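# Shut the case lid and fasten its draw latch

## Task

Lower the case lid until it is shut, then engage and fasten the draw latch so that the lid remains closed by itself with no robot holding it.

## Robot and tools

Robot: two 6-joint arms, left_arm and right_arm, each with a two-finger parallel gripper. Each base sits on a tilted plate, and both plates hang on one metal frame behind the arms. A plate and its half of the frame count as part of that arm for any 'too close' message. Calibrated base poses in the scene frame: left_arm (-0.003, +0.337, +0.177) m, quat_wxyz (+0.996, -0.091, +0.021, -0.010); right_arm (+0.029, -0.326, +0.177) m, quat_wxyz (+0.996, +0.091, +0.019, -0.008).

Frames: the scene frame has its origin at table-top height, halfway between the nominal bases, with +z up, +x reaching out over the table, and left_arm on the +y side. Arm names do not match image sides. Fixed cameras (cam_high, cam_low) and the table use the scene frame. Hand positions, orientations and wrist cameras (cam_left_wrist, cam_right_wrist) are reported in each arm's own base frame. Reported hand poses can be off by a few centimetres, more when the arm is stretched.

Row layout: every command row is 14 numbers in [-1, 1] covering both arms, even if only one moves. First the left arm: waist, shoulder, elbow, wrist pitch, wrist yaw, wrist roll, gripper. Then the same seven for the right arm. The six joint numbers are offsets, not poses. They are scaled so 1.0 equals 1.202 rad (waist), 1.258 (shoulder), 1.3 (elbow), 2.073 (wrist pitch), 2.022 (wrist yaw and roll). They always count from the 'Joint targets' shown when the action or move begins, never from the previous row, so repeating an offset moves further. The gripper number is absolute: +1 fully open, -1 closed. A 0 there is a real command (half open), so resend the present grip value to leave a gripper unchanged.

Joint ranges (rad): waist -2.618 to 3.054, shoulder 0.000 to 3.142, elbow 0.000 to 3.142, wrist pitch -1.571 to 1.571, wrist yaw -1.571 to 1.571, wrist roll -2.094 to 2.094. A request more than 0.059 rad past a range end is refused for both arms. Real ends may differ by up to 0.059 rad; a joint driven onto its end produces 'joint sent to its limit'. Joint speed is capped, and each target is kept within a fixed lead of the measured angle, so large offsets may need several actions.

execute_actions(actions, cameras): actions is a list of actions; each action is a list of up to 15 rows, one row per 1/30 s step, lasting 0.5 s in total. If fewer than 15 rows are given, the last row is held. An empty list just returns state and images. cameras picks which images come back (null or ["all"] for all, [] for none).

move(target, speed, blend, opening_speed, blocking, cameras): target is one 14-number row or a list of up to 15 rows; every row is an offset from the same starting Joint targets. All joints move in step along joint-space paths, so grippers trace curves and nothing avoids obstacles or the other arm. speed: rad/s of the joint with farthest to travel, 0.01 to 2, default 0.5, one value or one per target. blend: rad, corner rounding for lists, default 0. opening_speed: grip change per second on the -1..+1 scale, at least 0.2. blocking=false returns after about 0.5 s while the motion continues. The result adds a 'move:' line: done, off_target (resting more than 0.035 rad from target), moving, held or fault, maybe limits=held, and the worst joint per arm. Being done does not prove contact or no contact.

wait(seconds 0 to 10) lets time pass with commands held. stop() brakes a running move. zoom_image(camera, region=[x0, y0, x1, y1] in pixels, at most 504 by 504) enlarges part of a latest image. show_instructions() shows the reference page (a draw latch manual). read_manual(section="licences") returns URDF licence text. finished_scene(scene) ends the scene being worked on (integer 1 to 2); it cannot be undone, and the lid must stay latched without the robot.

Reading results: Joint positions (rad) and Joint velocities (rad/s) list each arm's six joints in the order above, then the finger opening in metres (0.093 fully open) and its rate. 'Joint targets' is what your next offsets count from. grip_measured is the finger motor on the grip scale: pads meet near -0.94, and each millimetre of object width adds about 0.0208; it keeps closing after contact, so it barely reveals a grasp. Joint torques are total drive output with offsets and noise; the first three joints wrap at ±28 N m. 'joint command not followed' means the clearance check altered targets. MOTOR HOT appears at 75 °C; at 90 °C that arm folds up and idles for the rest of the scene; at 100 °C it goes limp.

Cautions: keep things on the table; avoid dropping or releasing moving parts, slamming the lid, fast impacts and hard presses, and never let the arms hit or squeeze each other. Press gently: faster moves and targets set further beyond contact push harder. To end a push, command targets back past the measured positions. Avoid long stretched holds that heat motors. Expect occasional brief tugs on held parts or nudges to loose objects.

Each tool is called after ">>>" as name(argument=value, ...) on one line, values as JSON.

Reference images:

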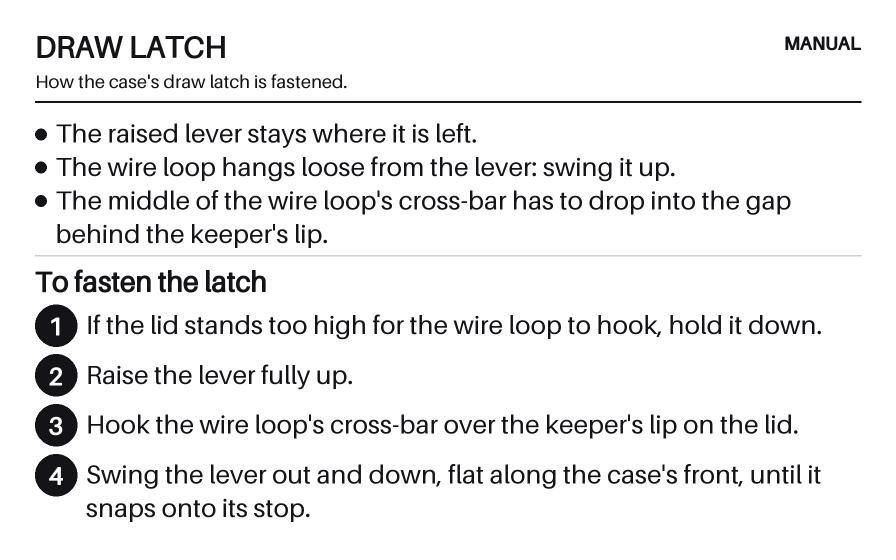

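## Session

>>> execute_actions(actions=[])

>>> zoom_image(camera="cam_low", region=[300, 150, 500, 300])

Scene clock: 0.00 s.
left_arm: end_effector_position=(+0.2309, -0.1673, +0.1511) grip_measured=+1.000 end_effector_quat_wxyz=(+0.402, +0.437, +0.627, -0.504) | right_arm: end_effector_position=(+0.3828, +0.2423, +0.1596) grip_measured=+1.000 end_effector_quat_wxyz=(+0.099, -0.092, +0.991, -0.026)
Joint positions: left_arm=[-0.007 1.39 0.629 -0.411 1.387 0.876 0.093] | right_arm=[0.617 2.199 2.243 -1.468 0.143 0.422 0.093]
Joint velocities: within noise
Joint torques (N m): no reading
Motor temperatures (°C): left_arm=[27 40 29 27 26 26 23] | right_arm=[24 28 38 25 24 26 23]
Heat: left arm: 40 °C; right arm: 38 °C.
Joint targets: left_arm=[-0.008 1.382 0.641 -0.406 1.391 0.876] | right_arm=[0.616 2.194 2.248 -1.471 0.143 0.422]
Tool commands: left_gripper/opening=+1.0 right_gripper/opening=+1.0

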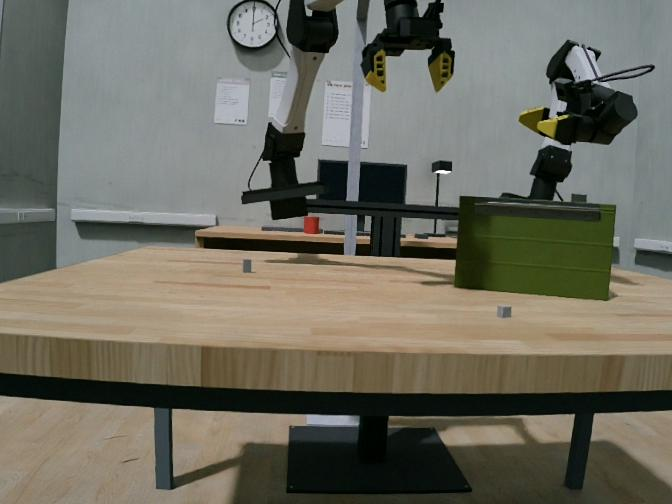

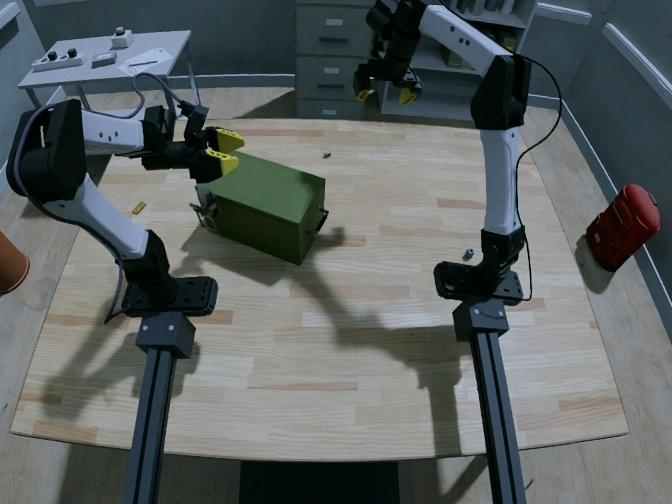

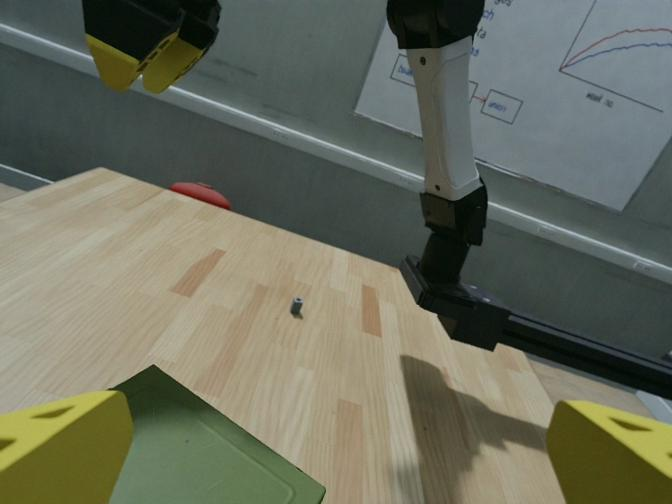

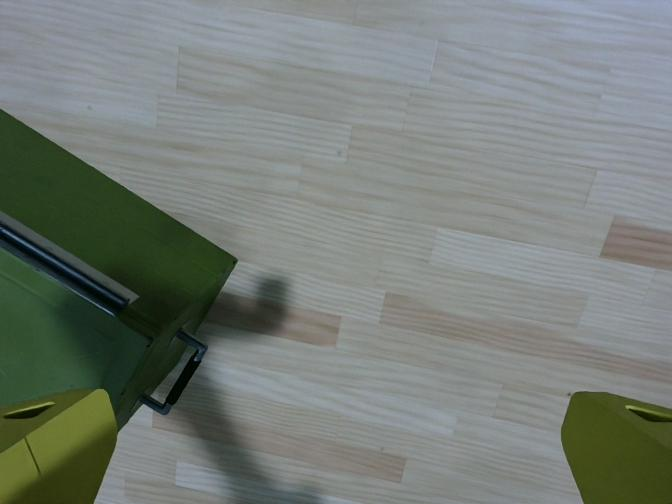

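Scaled by 2.520 from the camera's 672x504 image, which has a finer 960x720 frame.

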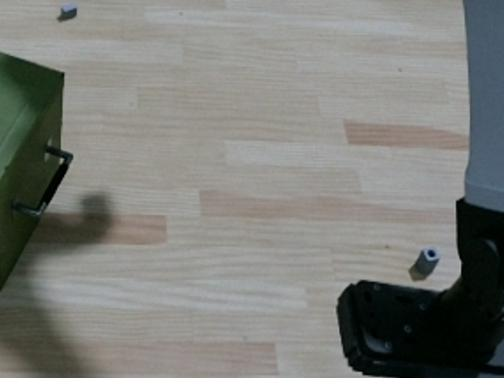

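>>> zoom_image(camera="cam_low", region=[180, 140, 340, 270])

>>> zoom_image(camera="cam_high", region=[430, 170, 640, 310])

Scaled by 3.150 from the camera's 672x504 image, which has a finer 960x720 frame.

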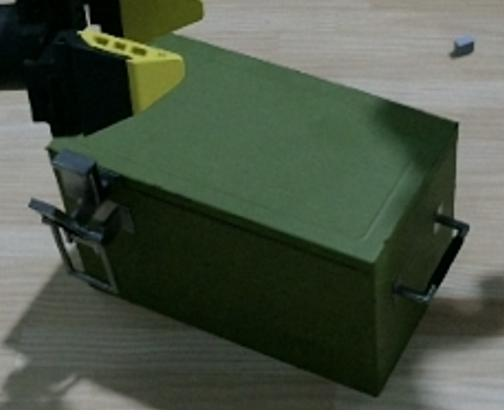

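Scaled by 2.400 from the camera's 672x504 image, which has a finer 960x720 frame.

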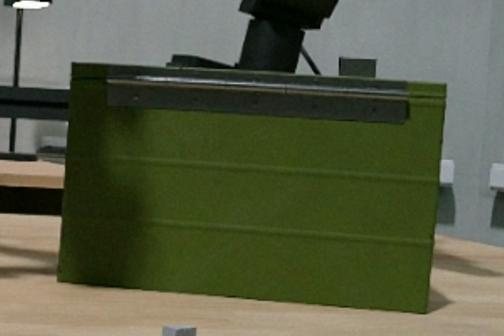

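>>> move(target=[0.007,-0.683,-0.032,-0.227,-0.688,-0.433,1,0,0,0,0,0,0,1], speed=0.9, cameras=["cam_low","cam_left_wrist"])

>>> zoom_image(camera="cam_low", region=[180, 140, 280, 240])

Scene clock: 32.87 s.
left_arm: end_effector_position=(+0.2023, -0.0024, +0.1551) grip_measured=+1.000 end_effector_quat_wxyz=(+0.382, +0.010, +0.924, -0.002) | right_arm: end_effector_position=(+0.3828, +0.2423, +0.1596) grip_measured=+1.000 end_effector_quat_wxyz=(+0.099, -0.092, +0.991, -0.026)
Joint positions: left_arm=[-0.005 0.528 0.612 -0.87 0.008 0.012 0.093] | right_arm=[0.617 2.199 2.243 -1.468 0.143 0.422 0.093]
Joint velocities: within noise
Joint torques (N m): left_arm=[0.08 0.28 6.48 1.9 0.06 -0.08] | right_arm=[2.15 -13.52 6.42 1.01 0.21 0.07]
Motor temperatures (°C): left_arm=[27 41 31 28 27 26 23] | right_arm=[24 36 41 25 24 26 23]
Heat: left arm: 41 °C; right arm: 41 °C.
Joint targets: left_arm=[0.001 0.523 0.599 -0.876 0.000 0.001] | right_arm=[0.616 2.194 2.248 -1.471 0.143 0.422]
move: done
Images, in order (width x height): cam_low 672x504, cam_left_wrist 672x504.

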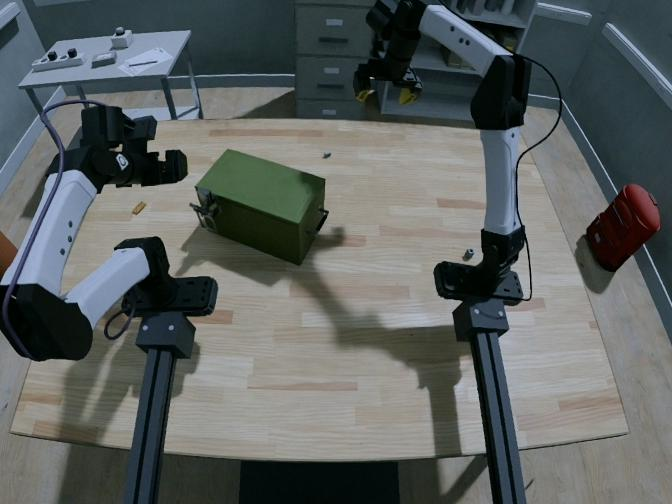

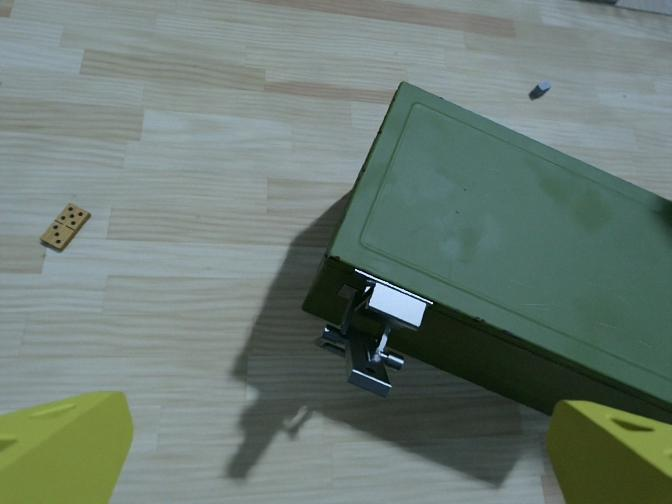

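Scaled by 5.040 from the camera's 672x504 image, which has a finer 960x720 frame.

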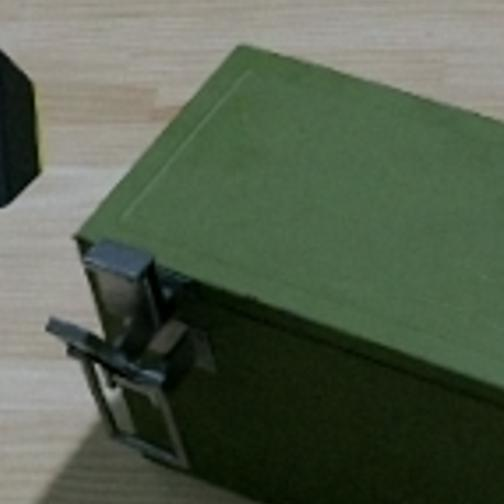

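>>> move(target=[0.011,1.0,0.8357,-0.1995,0.03,-0.5787,1,0.111,-0.949,-0.9985,0.565,-0.071,-0.209,1], speed=1.0, cameras=["cam_low","cam_left_wrist"])

Scene clock: 109.20 s.
left_arm: end_effector_position=(+0.3652, -0.0062, +0.1616) grip_measured=+1.000 end_effector_quat_wxyz=(+0.056, -0.546, +0.833, -0.067) | right_arm: end_effector_position=(+0.2617, +0.2382, +0.3074) grip_measured=+1.000 end_effector_quat_wxyz=(+0.539, -0.290, +0.763, +0.209)
Joint positions: left_arm=[0.007 1.777 1.65 -1.276 0.052 -1.158 0.093] | right_arm=[0.744 1.004 0.97 -0.304 0.011 0.01 0.093]
Joint velocities: within noise
Joint torques (N m): left_arm=[-1.36 -8.36 10.35 0.6 0.18 -0.09] | right_arm=[1.11 -2.93 5.83 2.81 -0.05 -0.06]
Motor temperatures (°C): left_arm=[27 39 33 34 26 26 23] | right_arm=[24 42 43 26 24 26 23]
Heat: left arm: 39 °C; right arm: 43 °C.
Joint targets: left_arm=[0.014 1.781 1.685 -1.290 0.061 -1.169] | right_arm=[0.749 1.000 0.950 -0.300 0.000 -0.001]
move: done
Images, in order (width x height): cam_low 672x504, cam_left_wrist 672x504.

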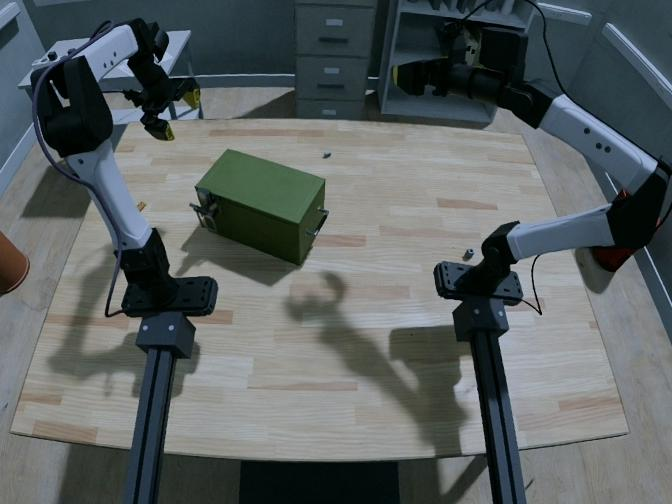

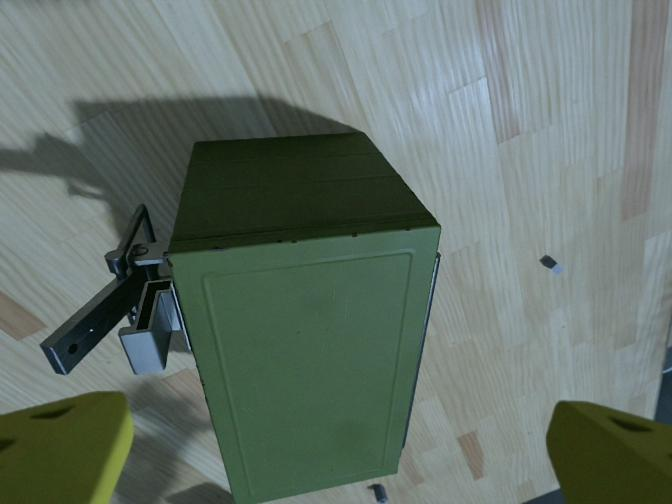

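>>> move(target=[[0,0.2059,0,0,0,0,1,0,0,0,0,0,0,1],[0.0767,0.483,-0.225,0.3085,-0.003,0.0455,1,0,0,0,0,0,0,1]], speed=0.7, blend=0.03, cameras=["cam_low","cam_left_wrist"])

Scene clock: 121.70 s.
left_arm: end_effector_position=(+0.3747, +0.0289, -0.1184) grip_measured=+1.000 end_effector_quat_wxyz=(-0.051, -0.561, +0.826, -0.003) | right_arm: end_effector_position=(+0.2617, +0.2383, +0.3074) grip_measured=+1.000 end_effector_quat_wxyz=(+0.539, -0.290, +0.762, +0.209)
Joint positions: left_arm=[0.101 2.385 1.396 -0.668 0.053 -1.089 0.093] | right_arm=[0.744 1.004 0.969 -0.302 0.011 0.009 0.093]
Joint velocities: within noise
Joint torques (N m): left_arm=[-1.99 -11.04 4.42 0.33 0.11 0.14] | right_arm=[1.1 -2.95 5.87 2.78 -0.03 -0.02]
Motor temperatures (°C): left_arm=[27 41 34 32 26 26 23] | right_arm=[24 38 43 30 24 26 23]
Heat: left arm: 41 °C; right arm: 43 °C.
Joint targets: left_arm=[0.106 2.388 1.393 -0.650 0.055 -1.077] | right_arm=[0.749 1.000 0.949 -0.300 -0.001 -0.001]
move: done
Images, in order (width x height): cam_low 672x504, cam_left_wrist 672x504.

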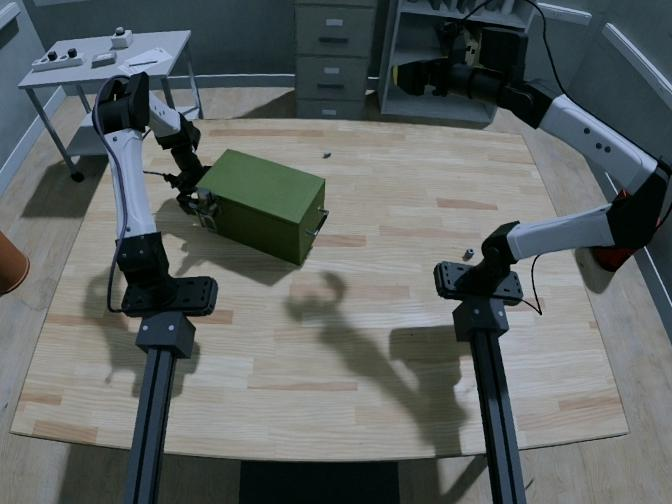

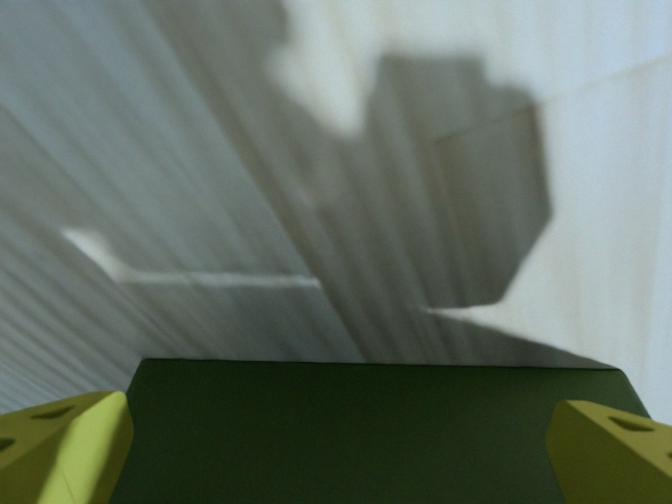

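>>> move(target=[[-0.1223,-0.0938,-0.1086,0.0555,0.004,-0.0704,1,0,0,0,0,0,0,1],[-0.2537,-0.101,-0.1766,0.0985,0.008,-0.14,1,0,0,0,0,0,0,1]], speed=[0.15,0.2], blend=0.02, cameras=["cam_low","cam_left_wrist"])

Scene clock: 132.73 s.
left_arm: end_effector_position=(+0.3470, -0.0579, -0.1344) grip_measured=+1.000 end_effector_quat_wxyz=(-0.004, -0.559, +0.829, +0.007) | right_arm: end_effector_position=(+0.2618, +0.2383, +0.3074) grip_measured=+1.000 end_effector_quat_wxyz=(+0.540, -0.290, +0.762, +0.209)
Joint positions: left_arm=[-0.168 2.321 1.174 -0.439 -0.005 -1.355 0.093] | right_arm=[0.744 1.004 0.969 -0.302 0.011 0.009 0.093]
Joint velocities: within noise
Joint torques (N m): left_arm=[-5.07 -15.75 3.34 0.31 0.78 -0.03] | right_arm=[1.1 -2.93 5.86 2.78 -0.03 -0.02]
Motor temperatures (°C): left_arm=[27 47 34 31 26 26 23] | right_arm=[24 36 43 32 24 26 23]
Heat: left arm: 47 °C; right arm: 43 °C.
Joint targets: left_arm=[-0.199 2.261 1.164 -0.446 0.071 -1.360] | right_arm=[0.749 1.000 0.949 -0.300 -0.001 0.000]
move: off_target (left_arm); left_arm: the wrist yaw is farthest, 0.076 rad from its target
Images, in order (width x height): cam_low 672x504, cam_left_wrist 672x504.

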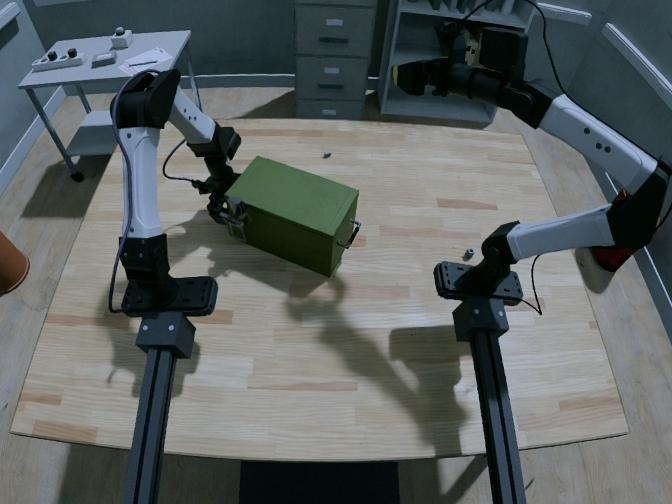

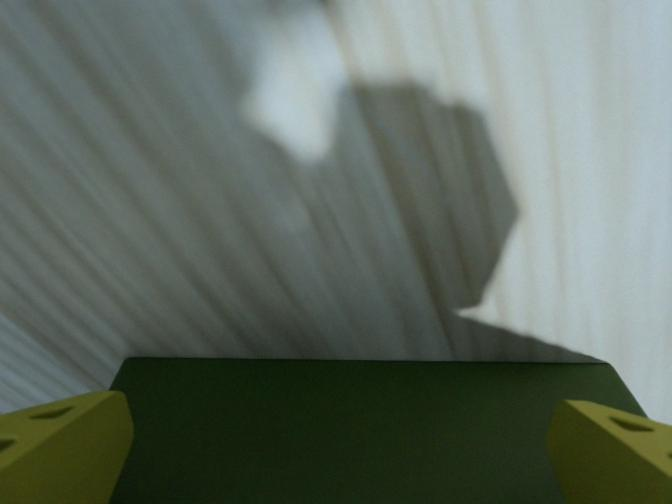

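>>> move(target=[[-0.1398,0.04,-0.0295,0.0318,0.0035,-0.084,1,0,0,0,0,0,0,1],[-0.2754,0.0715,-0.026,0.0439,0.005,-0.148,1,0,0,0,0,0,0,1]], speed=0.2, blend=0.02, cameras=["cam_low","cam_left_wrist"])

Scene clock: 139.10 s.
left_arm: end_effector_position=(+0.3022, -0.1647, -0.1478) grip_measured=+1.000 end_effector_quat_wxyz=(-0.005, -0.552, +0.834, +0.003) | right_arm: end_effector_position=(+0.2618, +0.2383, +0.3074) grip_measured=+1.000 end_effector_quat_wxyz=(+0.540, -0.290, +0.762, +0.209)
Joint positions: left_arm=[-0.496 2.342 1.132 -0.371 0.005 -1.665 0.093] | right_arm=[0.744 1.004 0.969 -0.302 0.011 0.009 0.093]
Joint velocities: within noise
Joint torques (N m): left_arm=[-5.16 -9.4 4.27 0.71 0.79 0.09] | right_arm=[1.11 -2.93 5.86 2.78 -0.03 -0.02]
Motor temperatures (°C): left_arm=[28 49 33 30 27 26 23] | right_arm=[24 35 43 33 24 26 23]
Heat: left arm: 49 °C; right arm: 43 °C.
Joint targets: left_arm=[-0.530 2.351 1.130 -0.355 0.081 -1.660] | right_arm=[0.749 1.000 0.949 -0.300 0.000 -0.001]
move: off_target (left_arm); left_arm: the wrist yaw is farthest, 0.076 rad from its target
Images, in order (width x height): cam_low 672x504, cam_left_wrist 672x504.

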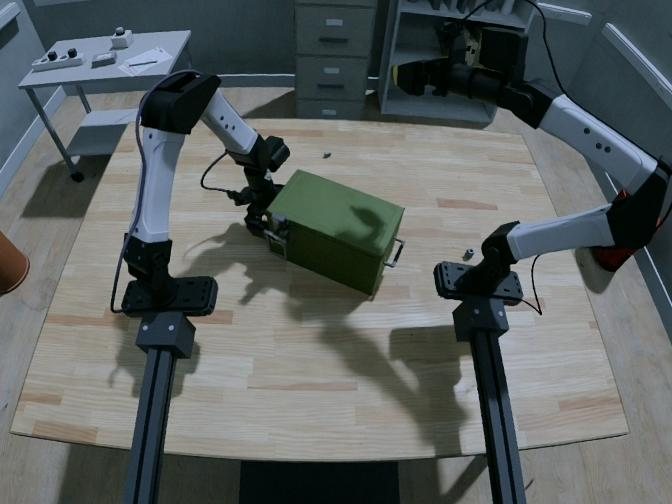

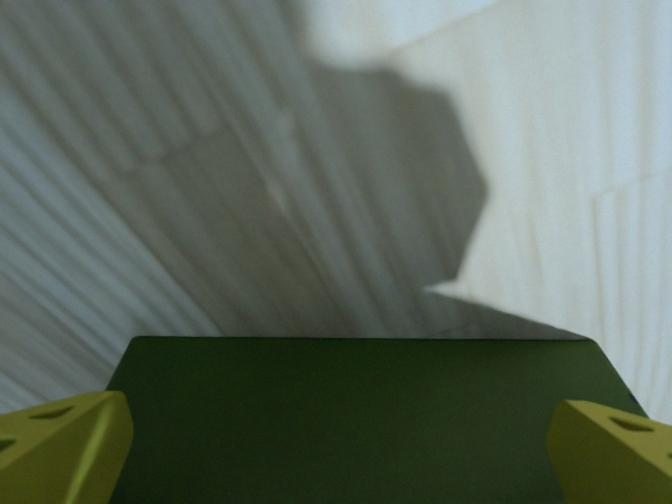

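>>> move(target=[[0.083,0,0,0,0,0,1,0,0,0,0,0,0,1],[0.1,-0.5,0,0,0,0,1,0.126,-0.087,-0.023,-0.1327,0,0,1],[0.4,-1.0,-0.1,0,-0.04,0.82,1,0.126,-0.087,-0.023,-0.1327,0,0,1]], speed=[0.4,1.0,1.2], blend=[0,0.05,0], cameras=["cam_low","cam_right_wrist"])

>>> zoom_image(camera="cam_right_wrist", region=[150, 250, 450, 475])

Scene clock: 148.50 s.
left_arm: end_effector_position=(+0.3681, -0.0217, +0.2767) grip_measured=+1.000 end_effector_quat_wxyz=(+0.525, +0.020, +0.851, -0.022) | right_arm: end_effector_position=(+0.1939, +0.2396, +0.2706) grip_measured=+1.000 end_effector_quat_wxyz=(+0.455, -0.368, +0.781, +0.217)
Joint positions: left_arm=[-0.055 1.109 1.01 -0.365 0.008 -0.014 0.093] | right_arm=[0.895 0.896 0.939 -0.558 0.008 0.009 0.093]
Joint velocities: within noise
Joint torques (N m): left_arm=[-0.65 -5.08 7.3 2.42 0.04 0.15] | right_arm=[0.9 -1.8 5.68 2.5 0.01 -0.02]
Motor temperatures (°C): left_arm=[28 50 33 31 27 26 23] | right_arm=[24 34 43 33 24 26 23]
Heat: left arm: 50 °C; right arm: 43 °C.
Joint targets: left_arm=[-0.049 1.093 1.000 -0.355 0.000 -0.002] | right_arm=[0.901 0.890 0.920 -0.575 0.000 -0.001]
move: done
Images, in order (width x height): cam_low 672x504, cam_right_wrist 672x504.

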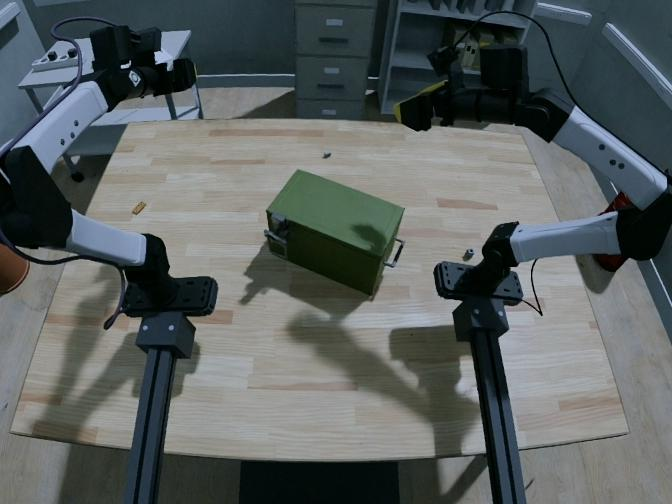

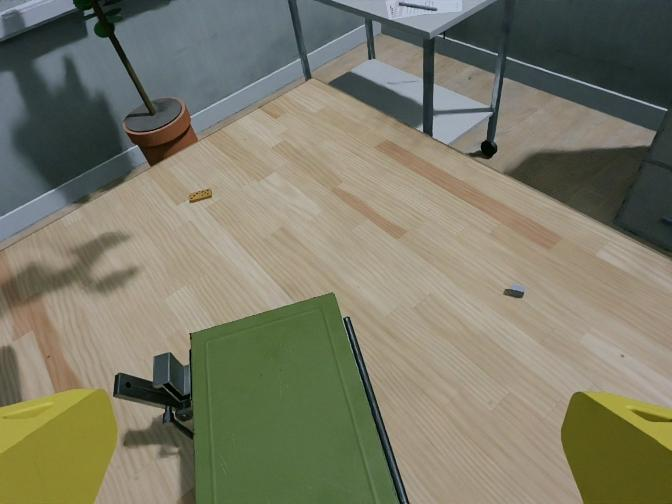

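Scaled by 1.680 from the camera's 672x504 image, which has a finer 960x720 frame.

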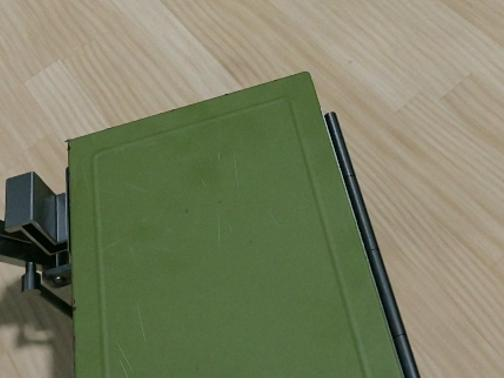

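>>> move(target=[[0,0,0,0,0,0,1,0.4983,0.9,-0.378,0.7,0,-0.7764,0],[-0.2,-0.1,-0.1,0,0,0,0,0.3735,1.0,-0.378,0.8057,0,-0.7764,0]], speed=0.9, blend=0.05, cameras=["cam_low","cam_right_wrist"])

>>> zoom_image(camera="cam_right_wrist", region=[150, 150, 550, 450])

Scene clock: 164.83 s.
left_arm: end_effector_position=(+0.3259, -0.0953, +0.2592) grip_measured=+0.002 end_effector_quat_wxyz=(+0.519, +0.116, +0.843, -0.078) | right_arm: end_effector_position=(+0.0825, +0.3806, -0.0517) grip_measured=+0.001 end_effector_quat_wxyz=(-0.462, +0.880, -0.099, +0.047)
Joint positions: left_arm=[-0.284 0.981 0.881 -0.365 0 -0.012 0.045] | right_arm=[1.357 2.135 0.439 1.092 0 -1.559 0.045]
Joint velocities: within noise
Joint torques (N m): left_arm=[-1.43 -3.52 7.21 2.45 0.11 0.15] | right_arm=[0.12 -7.21 2.67 2.68 0.12 0.03]
Motor temperatures (°C): left_arm=[28 46 34 33 27 26 23] | right_arm=[24 33 43 33 24 26 23]
Heat: left arm: 46 °C; right arm: 43 °C.
Joint targets: left_arm=[-0.290 0.968 0.870 -0.355 0.000 -0.002] | right_arm=[1.350 2.148 0.428 1.095 0.000 -1.571]
move: done
Images, in order (width x height): cam_low 672x504, cam_right_wrist 672x504.

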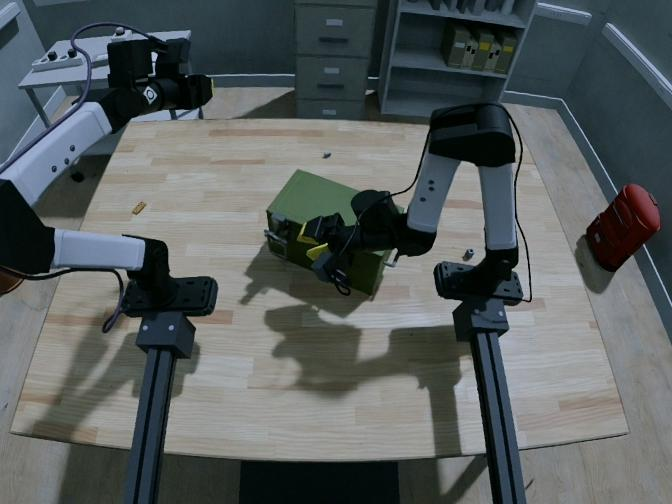

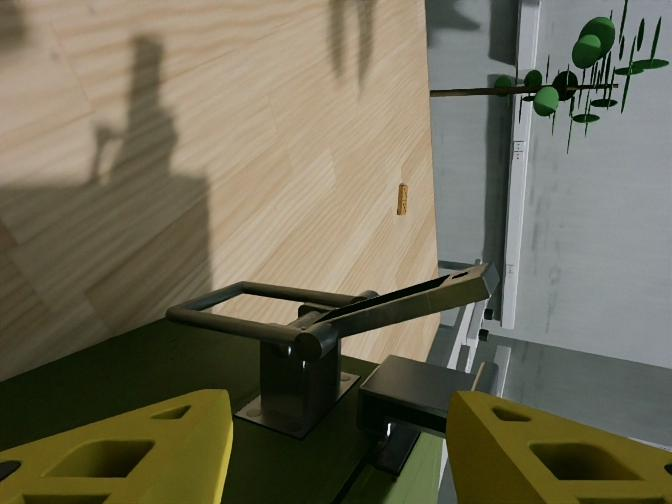

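Scaled by 1.260 from the camera's 672x504 image, which has a finer 960x720 frame.

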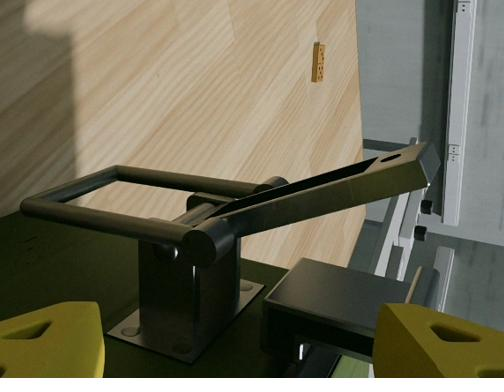

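>>> move(target=[[0,0,0,0,0,0,0,0.4825,0.05,0.05,0,0.3,-0,-0.524],[0,0,0,0,0,0,0,0.4825,0.3765,0.2919,-0.0058,0.5193,1.0,-0.524],[0,0,0,0,0,0,0,0.3694,0.3765,0.2919,-0.0058,0.5193,1.0,-0.524]], speed=[0.9,0.9,0.4], blend=[0.05,0,0], cameras=["cam_low","cam_right_wrist"])

>>> zoom_image(camera="cam_right_wrist", region=[220, 150, 460, 420])

Scene clock: 213.50 s.
left_arm: end_effector_position=(+0.3259, -0.0953, +0.2592) grip_measured=+0.002 end_effector_quat_wxyz=(+0.519, +0.116, +0.843, -0.078) | right_arm: end_effector_position=(+0.0621, +0.3898, -0.1078) grip_measured=-0.523 end_effector_quat_wxyz=(+0.565, -0.331, +0.745, +0.125)
Joint positions: left_arm=[-0.284 0.981 0.881 -0.365 0 -0.012 0.045] | right_arm=[1.79 2.605 0.793 1.098 1.042 0.44 0.02]
Joint velocities: within noise
Joint torques (N m): left_arm=[-1.5 -3.48 7.15 2.46 0.1 0.14] | right_arm=[0.38 -9.58 3.67 2 0.64 0.18]
Motor temperatures (°C): left_arm=[27 41 35 37 26 26 23] | right_arm=[24 35 40 38 24 26 23]
Heat: left arm: 41 °C; right arm: 40 °C.
Joint targets: left_arm=[-0.290 0.968 0.870 -0.355 0.000 -0.002] | right_arm=[1.794 2.622 0.808 1.084 1.050 0.451]
move: done
Images, in order (width x height): cam_low 672x504, cam_right_wrist 672x504.

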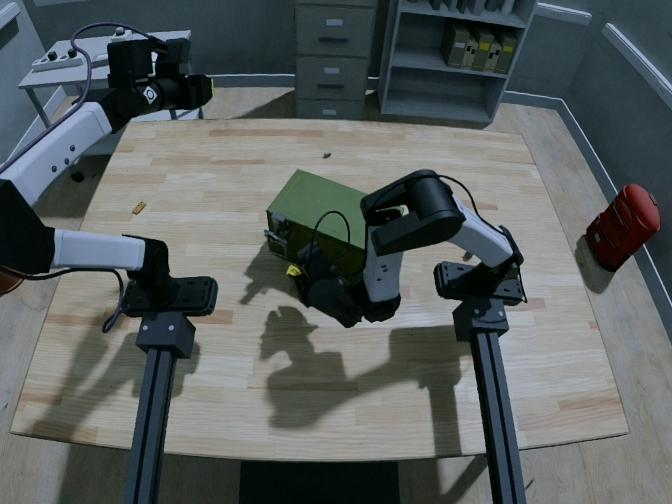

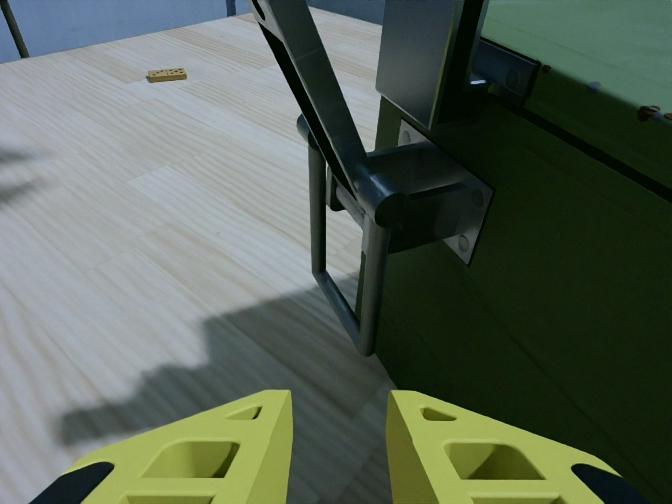

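Scaled by 1.867 from the camera's 672x504 image, which has a finer 960x720 frame.

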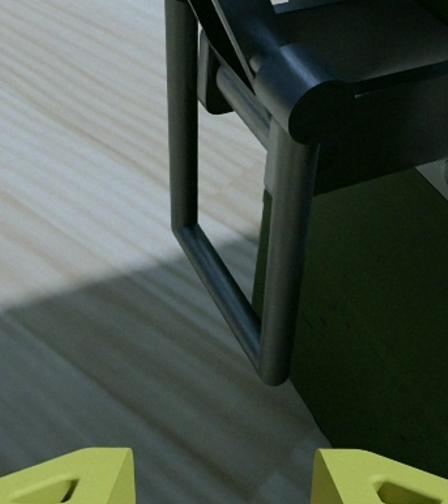

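>>> move(target=[[0,0,0,0,0,0,0,-0.048,0.031,0.0665,-0.03,0.004,0.0267,-0.524],[0,0,0,0,0,0,0,-0.0969,0.062,0.1331,-0.0598,0.004,0.0267,-0.524]], speed=0.2, blend=0.01, cameras=["cam_right_wrist"])

Scene clock: 225.23 s.
left_arm: end_effector_position=(+0.3259, -0.0953, +0.2592) grip_measured=+0.002 end_effector_quat_wxyz=(+0.519, +0.116, +0.843, -0.078) | right_arm: end_effector_position=(+0.1014, +0.4107, -0.1267) grip_measured=-0.523 end_effector_quat_wxyz=(+0.568, -0.275, +0.770, +0.097)
Joint positions: left_arm=[-0.284 0.981 0.881 -0.365 0 -0.012 0.045] | right_arm=[1.681 2.68 0.964 0.976 1.048 0.495 0.02]
Joint velocities: within noise
Joint torques (N m): left_arm=[-1.42 -3.54 7.16 2.46 0.1 0.14] | right_arm=[0.12 -10.4 4.36 1.94 0.67 0.17]
Motor temperatures (°C): left_arm=[27 40 35 37 26 26 23] | right_arm=[24 35 40 36 24 26 23]
Heat: left arm: 40 °C; right arm: 40 °C.
Joint targets: left_arm=[-0.290 0.968 0.870 -0.355 0.000 -0.002] | right_arm=[1.677 2.700 0.981 0.959 1.058 0.506]
move: done
Images, in order (width x height): cam_right_wrist 672x504.

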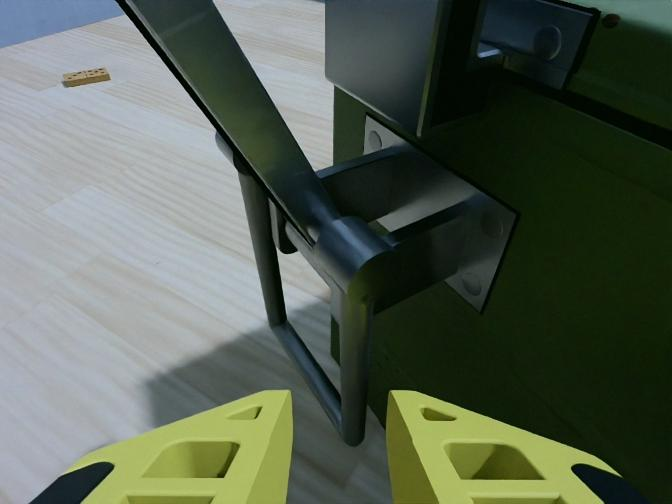

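>>> move(target=[[0,0,0,0,0,0,0,-0.016,0.0151,0.027,-0.0078,0,0,-0.524],[0,0,0,0,0,0,0,-0.016,0.0151,0.027,-0.0078,0,0,-0.65],[0,0,0,0,0,0,0,-0.016,-0.0334,0.027,-0.0078,0,0,-0.65],[0,0,0,0,0,0,0,0.0303,-0.0386,0.024,-0.0155,0,0.022,-0.65]], speed=0.25, cameras=["cam_right_wrist"])

Scene clock: 254.73 s.
left_arm: end_effector_position=(+0.3259, -0.0953, +0.2592) grip_measured=+0.002 end_effector_quat_wxyz=(+0.519, +0.116, +0.843, -0.078) | right_arm: end_effector_position=(+0.0872, +0.4217, -0.1257) grip_measured=-0.648 end_effector_quat_wxyz=(+0.565, -0.270, +0.771, +0.118)
Joint positions: left_arm=[-0.284 0.981 0.881 -0.365 0 -0.012 0.045] | right_arm=[1.713 2.682 0.999 0.944 1.052 0.539 0.014]
Joint velocities: within noise
Joint torques (N m): left_arm=[-1.43 -3.58 7.17 2.45 0.11 0.14] | right_arm=[0.28 -15.69 4.29 1.94 0.57 0.14]
Motor temperatures (°C): left_arm=[27 39 35 39 26 26 23] | right_arm=[24 39 39 34 24 26 23]
Heat: left arm: 39 °C; right arm: 39 °C.
Joint targets: left_arm=[-0.290 0.968 0.870 -0.355 0.000 -0.002] | right_arm=[1.714 2.651 1.012 0.928 1.058 0.550]
move: done
Images, in order (width x height): cam_right_wrist 672x504.

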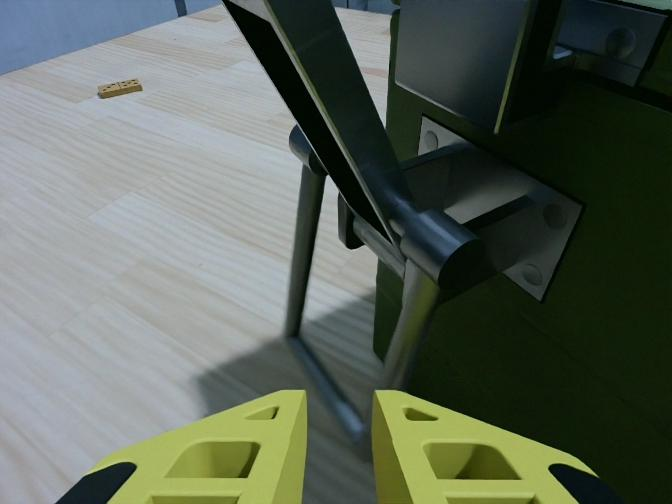

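>>> zoom_image(camera="cam_right_wrist", region=[260, 340, 460, 504])

Scaled by 2.520 from the camera's 672x504 image, which has a finer 960x720 frame.

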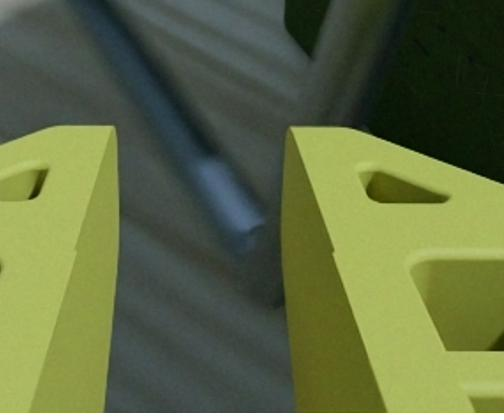

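>>> move(target=[[0,0,0,0,0,0,0,-0.0466,0.0564,0.0046,0.0072,0,-0.022,-0.524]], speed=0.25, cameras=["cam_right_wrist"])

Scene clock: 263.10 s.
left_arm: end_effector_position=(+0.3259, -0.0953, +0.2592) grip_measured=+0.002 end_effector_quat_wxyz=(+0.519, +0.116, +0.843, -0.078) | right_arm: end_effector_position=(+0.1102, +0.4114, -0.1344) grip_measured=-0.526 end_effector_quat_wxyz=(+0.567, -0.264, +0.776, +0.087)
Joint positions: left_arm=[-0.284 0.981 0.881 -0.365 0 -0.012 0.045] | right_arm=[1.66 2.705 1 0.944 1.052 0.517 0.02]
Joint velocities: within noise
Joint torques (N m): left_arm=[-1.44 -3.52 7.15 2.46 0.11 0.14] | right_arm=[0.29 -10.91 4.46 2.1 0.63 -0.02]
Motor temperatures (°C): left_arm=[27 39 35 39 26 26 23] | right_arm=[24 41 39 34 24 26 23]
Heat: left arm: 39 °C; right arm: 41 °C.
Joint targets: left_arm=[-0.290 0.968 0.870 -0.355 0.000 -0.002] | right_arm=[1.658 2.722 1.018 0.942 1.058 0.506]
move: done
Images, in order (width x height): cam_right_wrist 672x504.

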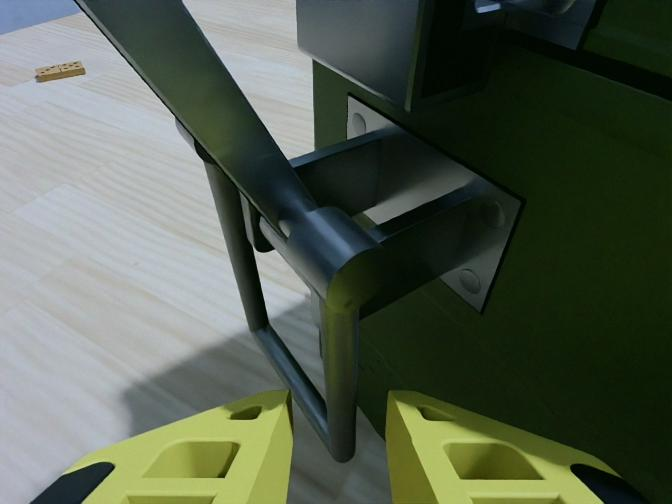

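>>> move(target=[[0,0,0,0,0,0,0,-0.010,0.0087,0.0215,-0.0024,0,0,-0.524],[0,0,0,0,0,0,0,-0.010,0.0087,0.0215,-0.0024,0,0,-0.65],[0,0,0,0,0,0,0,-0.010,-0.0294,0.0215,-0.0024,0,0,-0.65],[0,0,0,0,0,0,0,0.0316,-0.035,0.0269,-0.0096,0,0.0218,-0.65]], speed=0.25, cameras=["cam_right_wrist"])

>>> zoom_image(camera="cam_right_wrist", region=[260, 340, 460, 504])

Scene clock: 272.17 s.
left_arm: end_effector_position=(+0.3259, -0.0953, +0.2592) grip_measured=+0.002 end_effector_quat_wxyz=(+0.519, +0.116, +0.843, -0.078) | right_arm: end_effector_position=(+0.0961, +0.4235, -0.1327) grip_measured=-0.648 end_effector_quat_wxyz=(+0.567, -0.261, +0.774, +0.109)
Joint positions: left_arm=[-0.284 0.981 0.881 -0.365 0 -0.012 0.045] | right_arm=[1.692 2.711 1.033 0.932 1.056 0.54 0.014]
Joint velocities: within noise
Joint torques (N m): left_arm=[-1.47 -3.54 7.17 2.46 0.11 0.14] | right_arm=[0.75 -16.09 4.79 2.01 0.58 0.16]
Motor temperatures (°C): left_arm=[27 39 35 40 26 26 23] | right_arm=[24 40 39 35 24 26 23]
Heat: left arm: 40 °C; right arm: 40 °C.
Joint targets: left_arm=[-0.290 0.968 0.870 -0.355 0.000 -0.002] | right_arm=[1.696 2.679 1.053 0.922 1.058 0.550]
move: done
Images, in order (width x height): cam_right_wrist 672x504.

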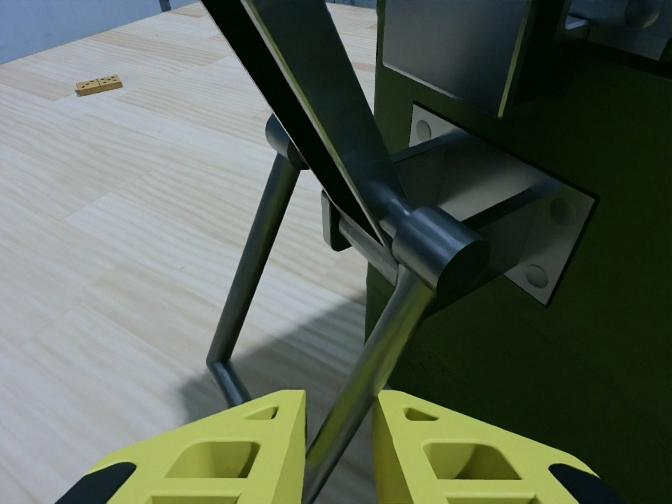

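Scaled by 2.520 from the camera's 672x504 image, which has a finer 960x720 frame.

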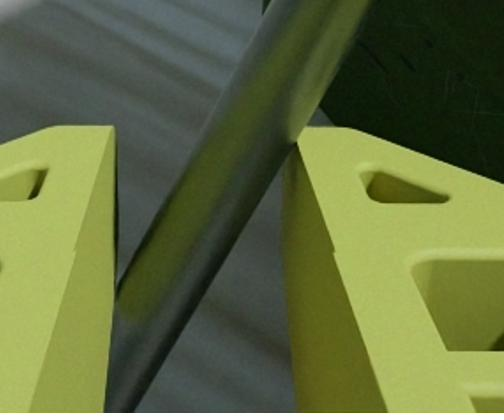

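>>> move(target=[[0,0,0,0,0,0,0,0.0,-0.01,0.0035,0,0,0.13,-0.65],[0,0,0,0,0,0,0,0.025,-0.0199,0.0069,-0.0183,0,0.2967,-0.62]], speed=0.4, blend=[0.02,0], cameras=["cam_right_wrist"])

Scene clock: 280.67 s.
left_arm: end_effector_position=(+0.3259, -0.0953, +0.2592) grip_measured=+0.002 end_effector_quat_wxyz=(+0.519, +0.116, +0.843, -0.078) | right_arm: end_effector_position=(+0.0848, +0.4303, -0.1260) grip_measured=-0.622 end_effector_quat_wxyz=(+0.507, -0.033, +0.816, +0.275)
Joint positions: left_arm=[-0.284 0.981 0.881 -0.365 0 -0.012 0.045] | right_arm=[1.717 2.686 1.041 0.894 1.058 1.139 0.015]
Joint velocities: within noise
Joint torques (N m): left_arm=[-1.47 -3.56 7.19 2.45 0.1 0.14] | right_arm=[0.95 -16.17 5.01 1.96 0.57 0.14]
Motor temperatures (°C): left_arm=[27 38 35 40 26 26 23] | right_arm=[24 42 39 35 24 26 23]
Heat: left arm: 40 °C; right arm: 42 °C.
Joint targets: left_arm=[-0.290 0.968 0.870 -0.355 0.000 -0.002] | right_arm=[1.726 2.653 1.062 0.884 1.058 1.150]
move: done
Images, in order (width x height): cam_right_wrist 672x504.

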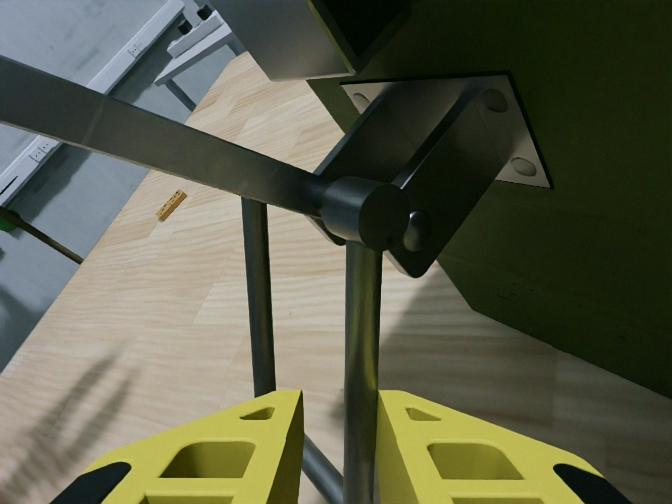

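>>> move(target=[[0,0,0,0,0,0,0,0.0304,-0.0215,-0.0015,-0.0147,0,0.1731,-0.6],[0,0,0,0,0,0,0,0.0395,-0.0652,-0.0131,-0.0384,0,0.3462,-0.6]], speed=0.4, blend=[0.02,0], cameras=["cam_right_wrist"])

Scene clock: 293.20 s.
left_arm: end_effector_position=(+0.3259, -0.0953, +0.2592) grip_measured=+0.002 end_effector_quat_wxyz=(+0.519, +0.116, +0.843, -0.078) | right_arm: end_effector_position=(+0.0619, +0.4438, -0.1025) grip_measured=-0.601 end_effector_quat_wxyz=(+0.372, +0.230, +0.784, +0.441)
Joint positions: left_arm=[-0.284 0.981 0.881 -0.365 0 -0.012 0.045] | right_arm=[1.766 2.604 1.041 0.813 1.058 1.838 0.016]
Joint velocities: within noise
Joint torques (N m): left_arm=[-1.47 -3.49 7.15 2.45 0.11 0.14] | right_arm=[0.76 -16.1 4.1 1.94 0.57 0.13]
Motor temperatures (°C): left_arm=[27 38 35 41 26 26 23] | right_arm=[24 47 40 35 24 26 23]
Heat: left arm: 41 °C; right arm: 47 °C.
Joint targets: left_arm=[-0.290 0.968 0.870 -0.355 0.000 -0.002] | right_arm=[1.773 2.571 1.045 0.805 1.058 1.850]
move: done
Images, in order (width x height): cam_right_wrist 672x504.

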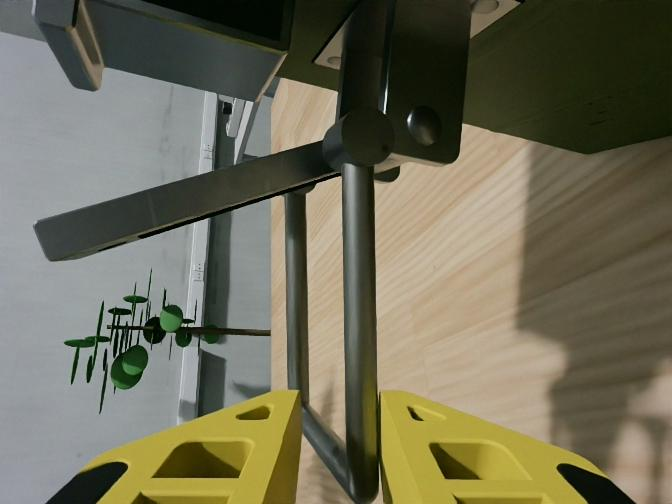

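>>> move(target=[[0,0,0,0,0,0,0,0,-0.0485,-0.02,-0.0244,0,0.1088,-0.6],[0,0,0,0,0,0,0,-0.0146,-0.1002,-0.0281,-0.0504,0,0.1137,-0.55]], speed=0.4, blend=[0.02,0], cameras=["cam_right_wrist"])

Scene clock: 297.80 s.
left_arm: end_effector_position=(+0.3259, -0.0953, +0.2592) grip_measured=+0.002 end_effector_quat_wxyz=(+0.519, +0.116, +0.843, -0.078) | right_arm: end_effector_position=(+0.0622, +0.4522, -0.0629) grip_measured=-0.551 end_effector_quat_wxyz=(+0.315, +0.324, +0.748, +0.486)
Joint positions: left_arm=[-0.284 0.981 0.881 -0.365 0 -0.012 0.045] | right_arm=[1.761 2.47 1.02 0.716 1.058 2.069 0.019]
Joint velocities: within noise
Joint torques (N m): left_arm=[-1.46 -3.52 7.2 2.45 0.11 0.15] | right_arm=[-0.21 -14.95 3.51 1.86 0.56 0.11]
Motor temperatures (°C): left_arm=[27 38 35 41 26 26 23] | right_arm=[24 46 40 35 24 26 23]
Heat: left arm: 41 °C; right arm: 46 °C.
Joint targets: left_arm=[-0.290 0.968 0.870 -0.355 0.000 -0.002] | right_arm=[1.756 2.445 1.008 0.700 1.058 2.079]
move: done
Images, in order (width x height): cam_right_wrist 672x504.

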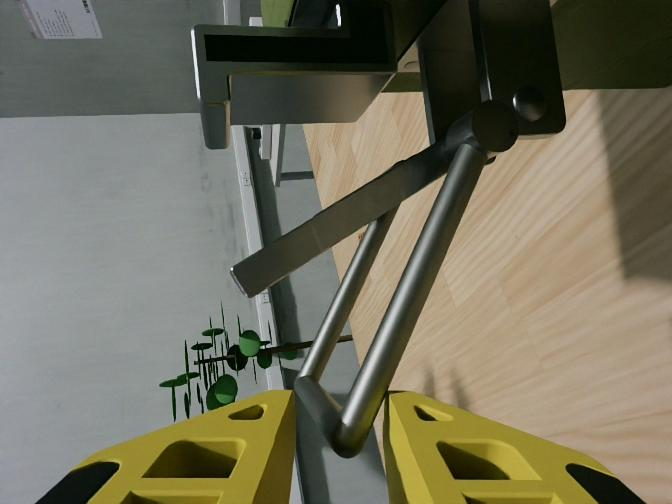

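>>> move(target=[[0,0,0,0,0,0,0,-0.0141,-0.0501,-0.0115,-0.0287,0,0,-0.55],[0,0,0,0,0,0,0,-0.0399,-0.097,-0.0246,-0.0492,0,0,-0.55]], speed=0.3, blend=[0.02,0], cameras=["cam_right_wrist"])

Scene clock: 303.20 s.
left_arm: end_effector_position=(+0.3259, -0.0953, +0.2592) grip_measured=+0.002 end_effector_quat_wxyz=(+0.519, +0.116, +0.843, -0.078) | right_arm: end_effector_position=(+0.0857, +0.4485, -0.0296) grip_measured=-0.551 end_effector_quat_wxyz=(+0.329, +0.343, +0.740, +0.477)
Joint positions: left_arm=[-0.284 0.981 0.881 -0.365 0 -0.012 0.045] | right_arm=[1.709 2.347 0.993 0.617 1.058 2.07 0.019]
Joint velocities: within noise
Joint torques (N m): left_arm=[-1.48 -3.51 7.15 2.47 0.11 0.14] | right_arm=[0.24 -14.37 3.58 1.81 0.56 0.11]
Motor temperatures (°C): left_arm=[27 38 35 41 26 26 23] | right_arm=[24 46 39 35 24 26 23]
Heat: left arm: 41 °C; right arm: 46 °C.
Joint targets: left_arm=[-0.290 0.968 0.870 -0.355 0.000 -0.002] | right_arm=[1.707 2.323 0.976 0.598 1.058 2.079]
move: done
Images, in order (width x height): cam_right_wrist 672x504.

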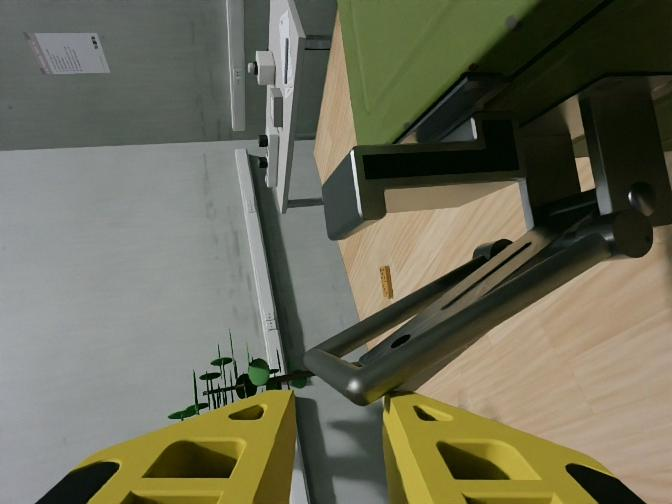

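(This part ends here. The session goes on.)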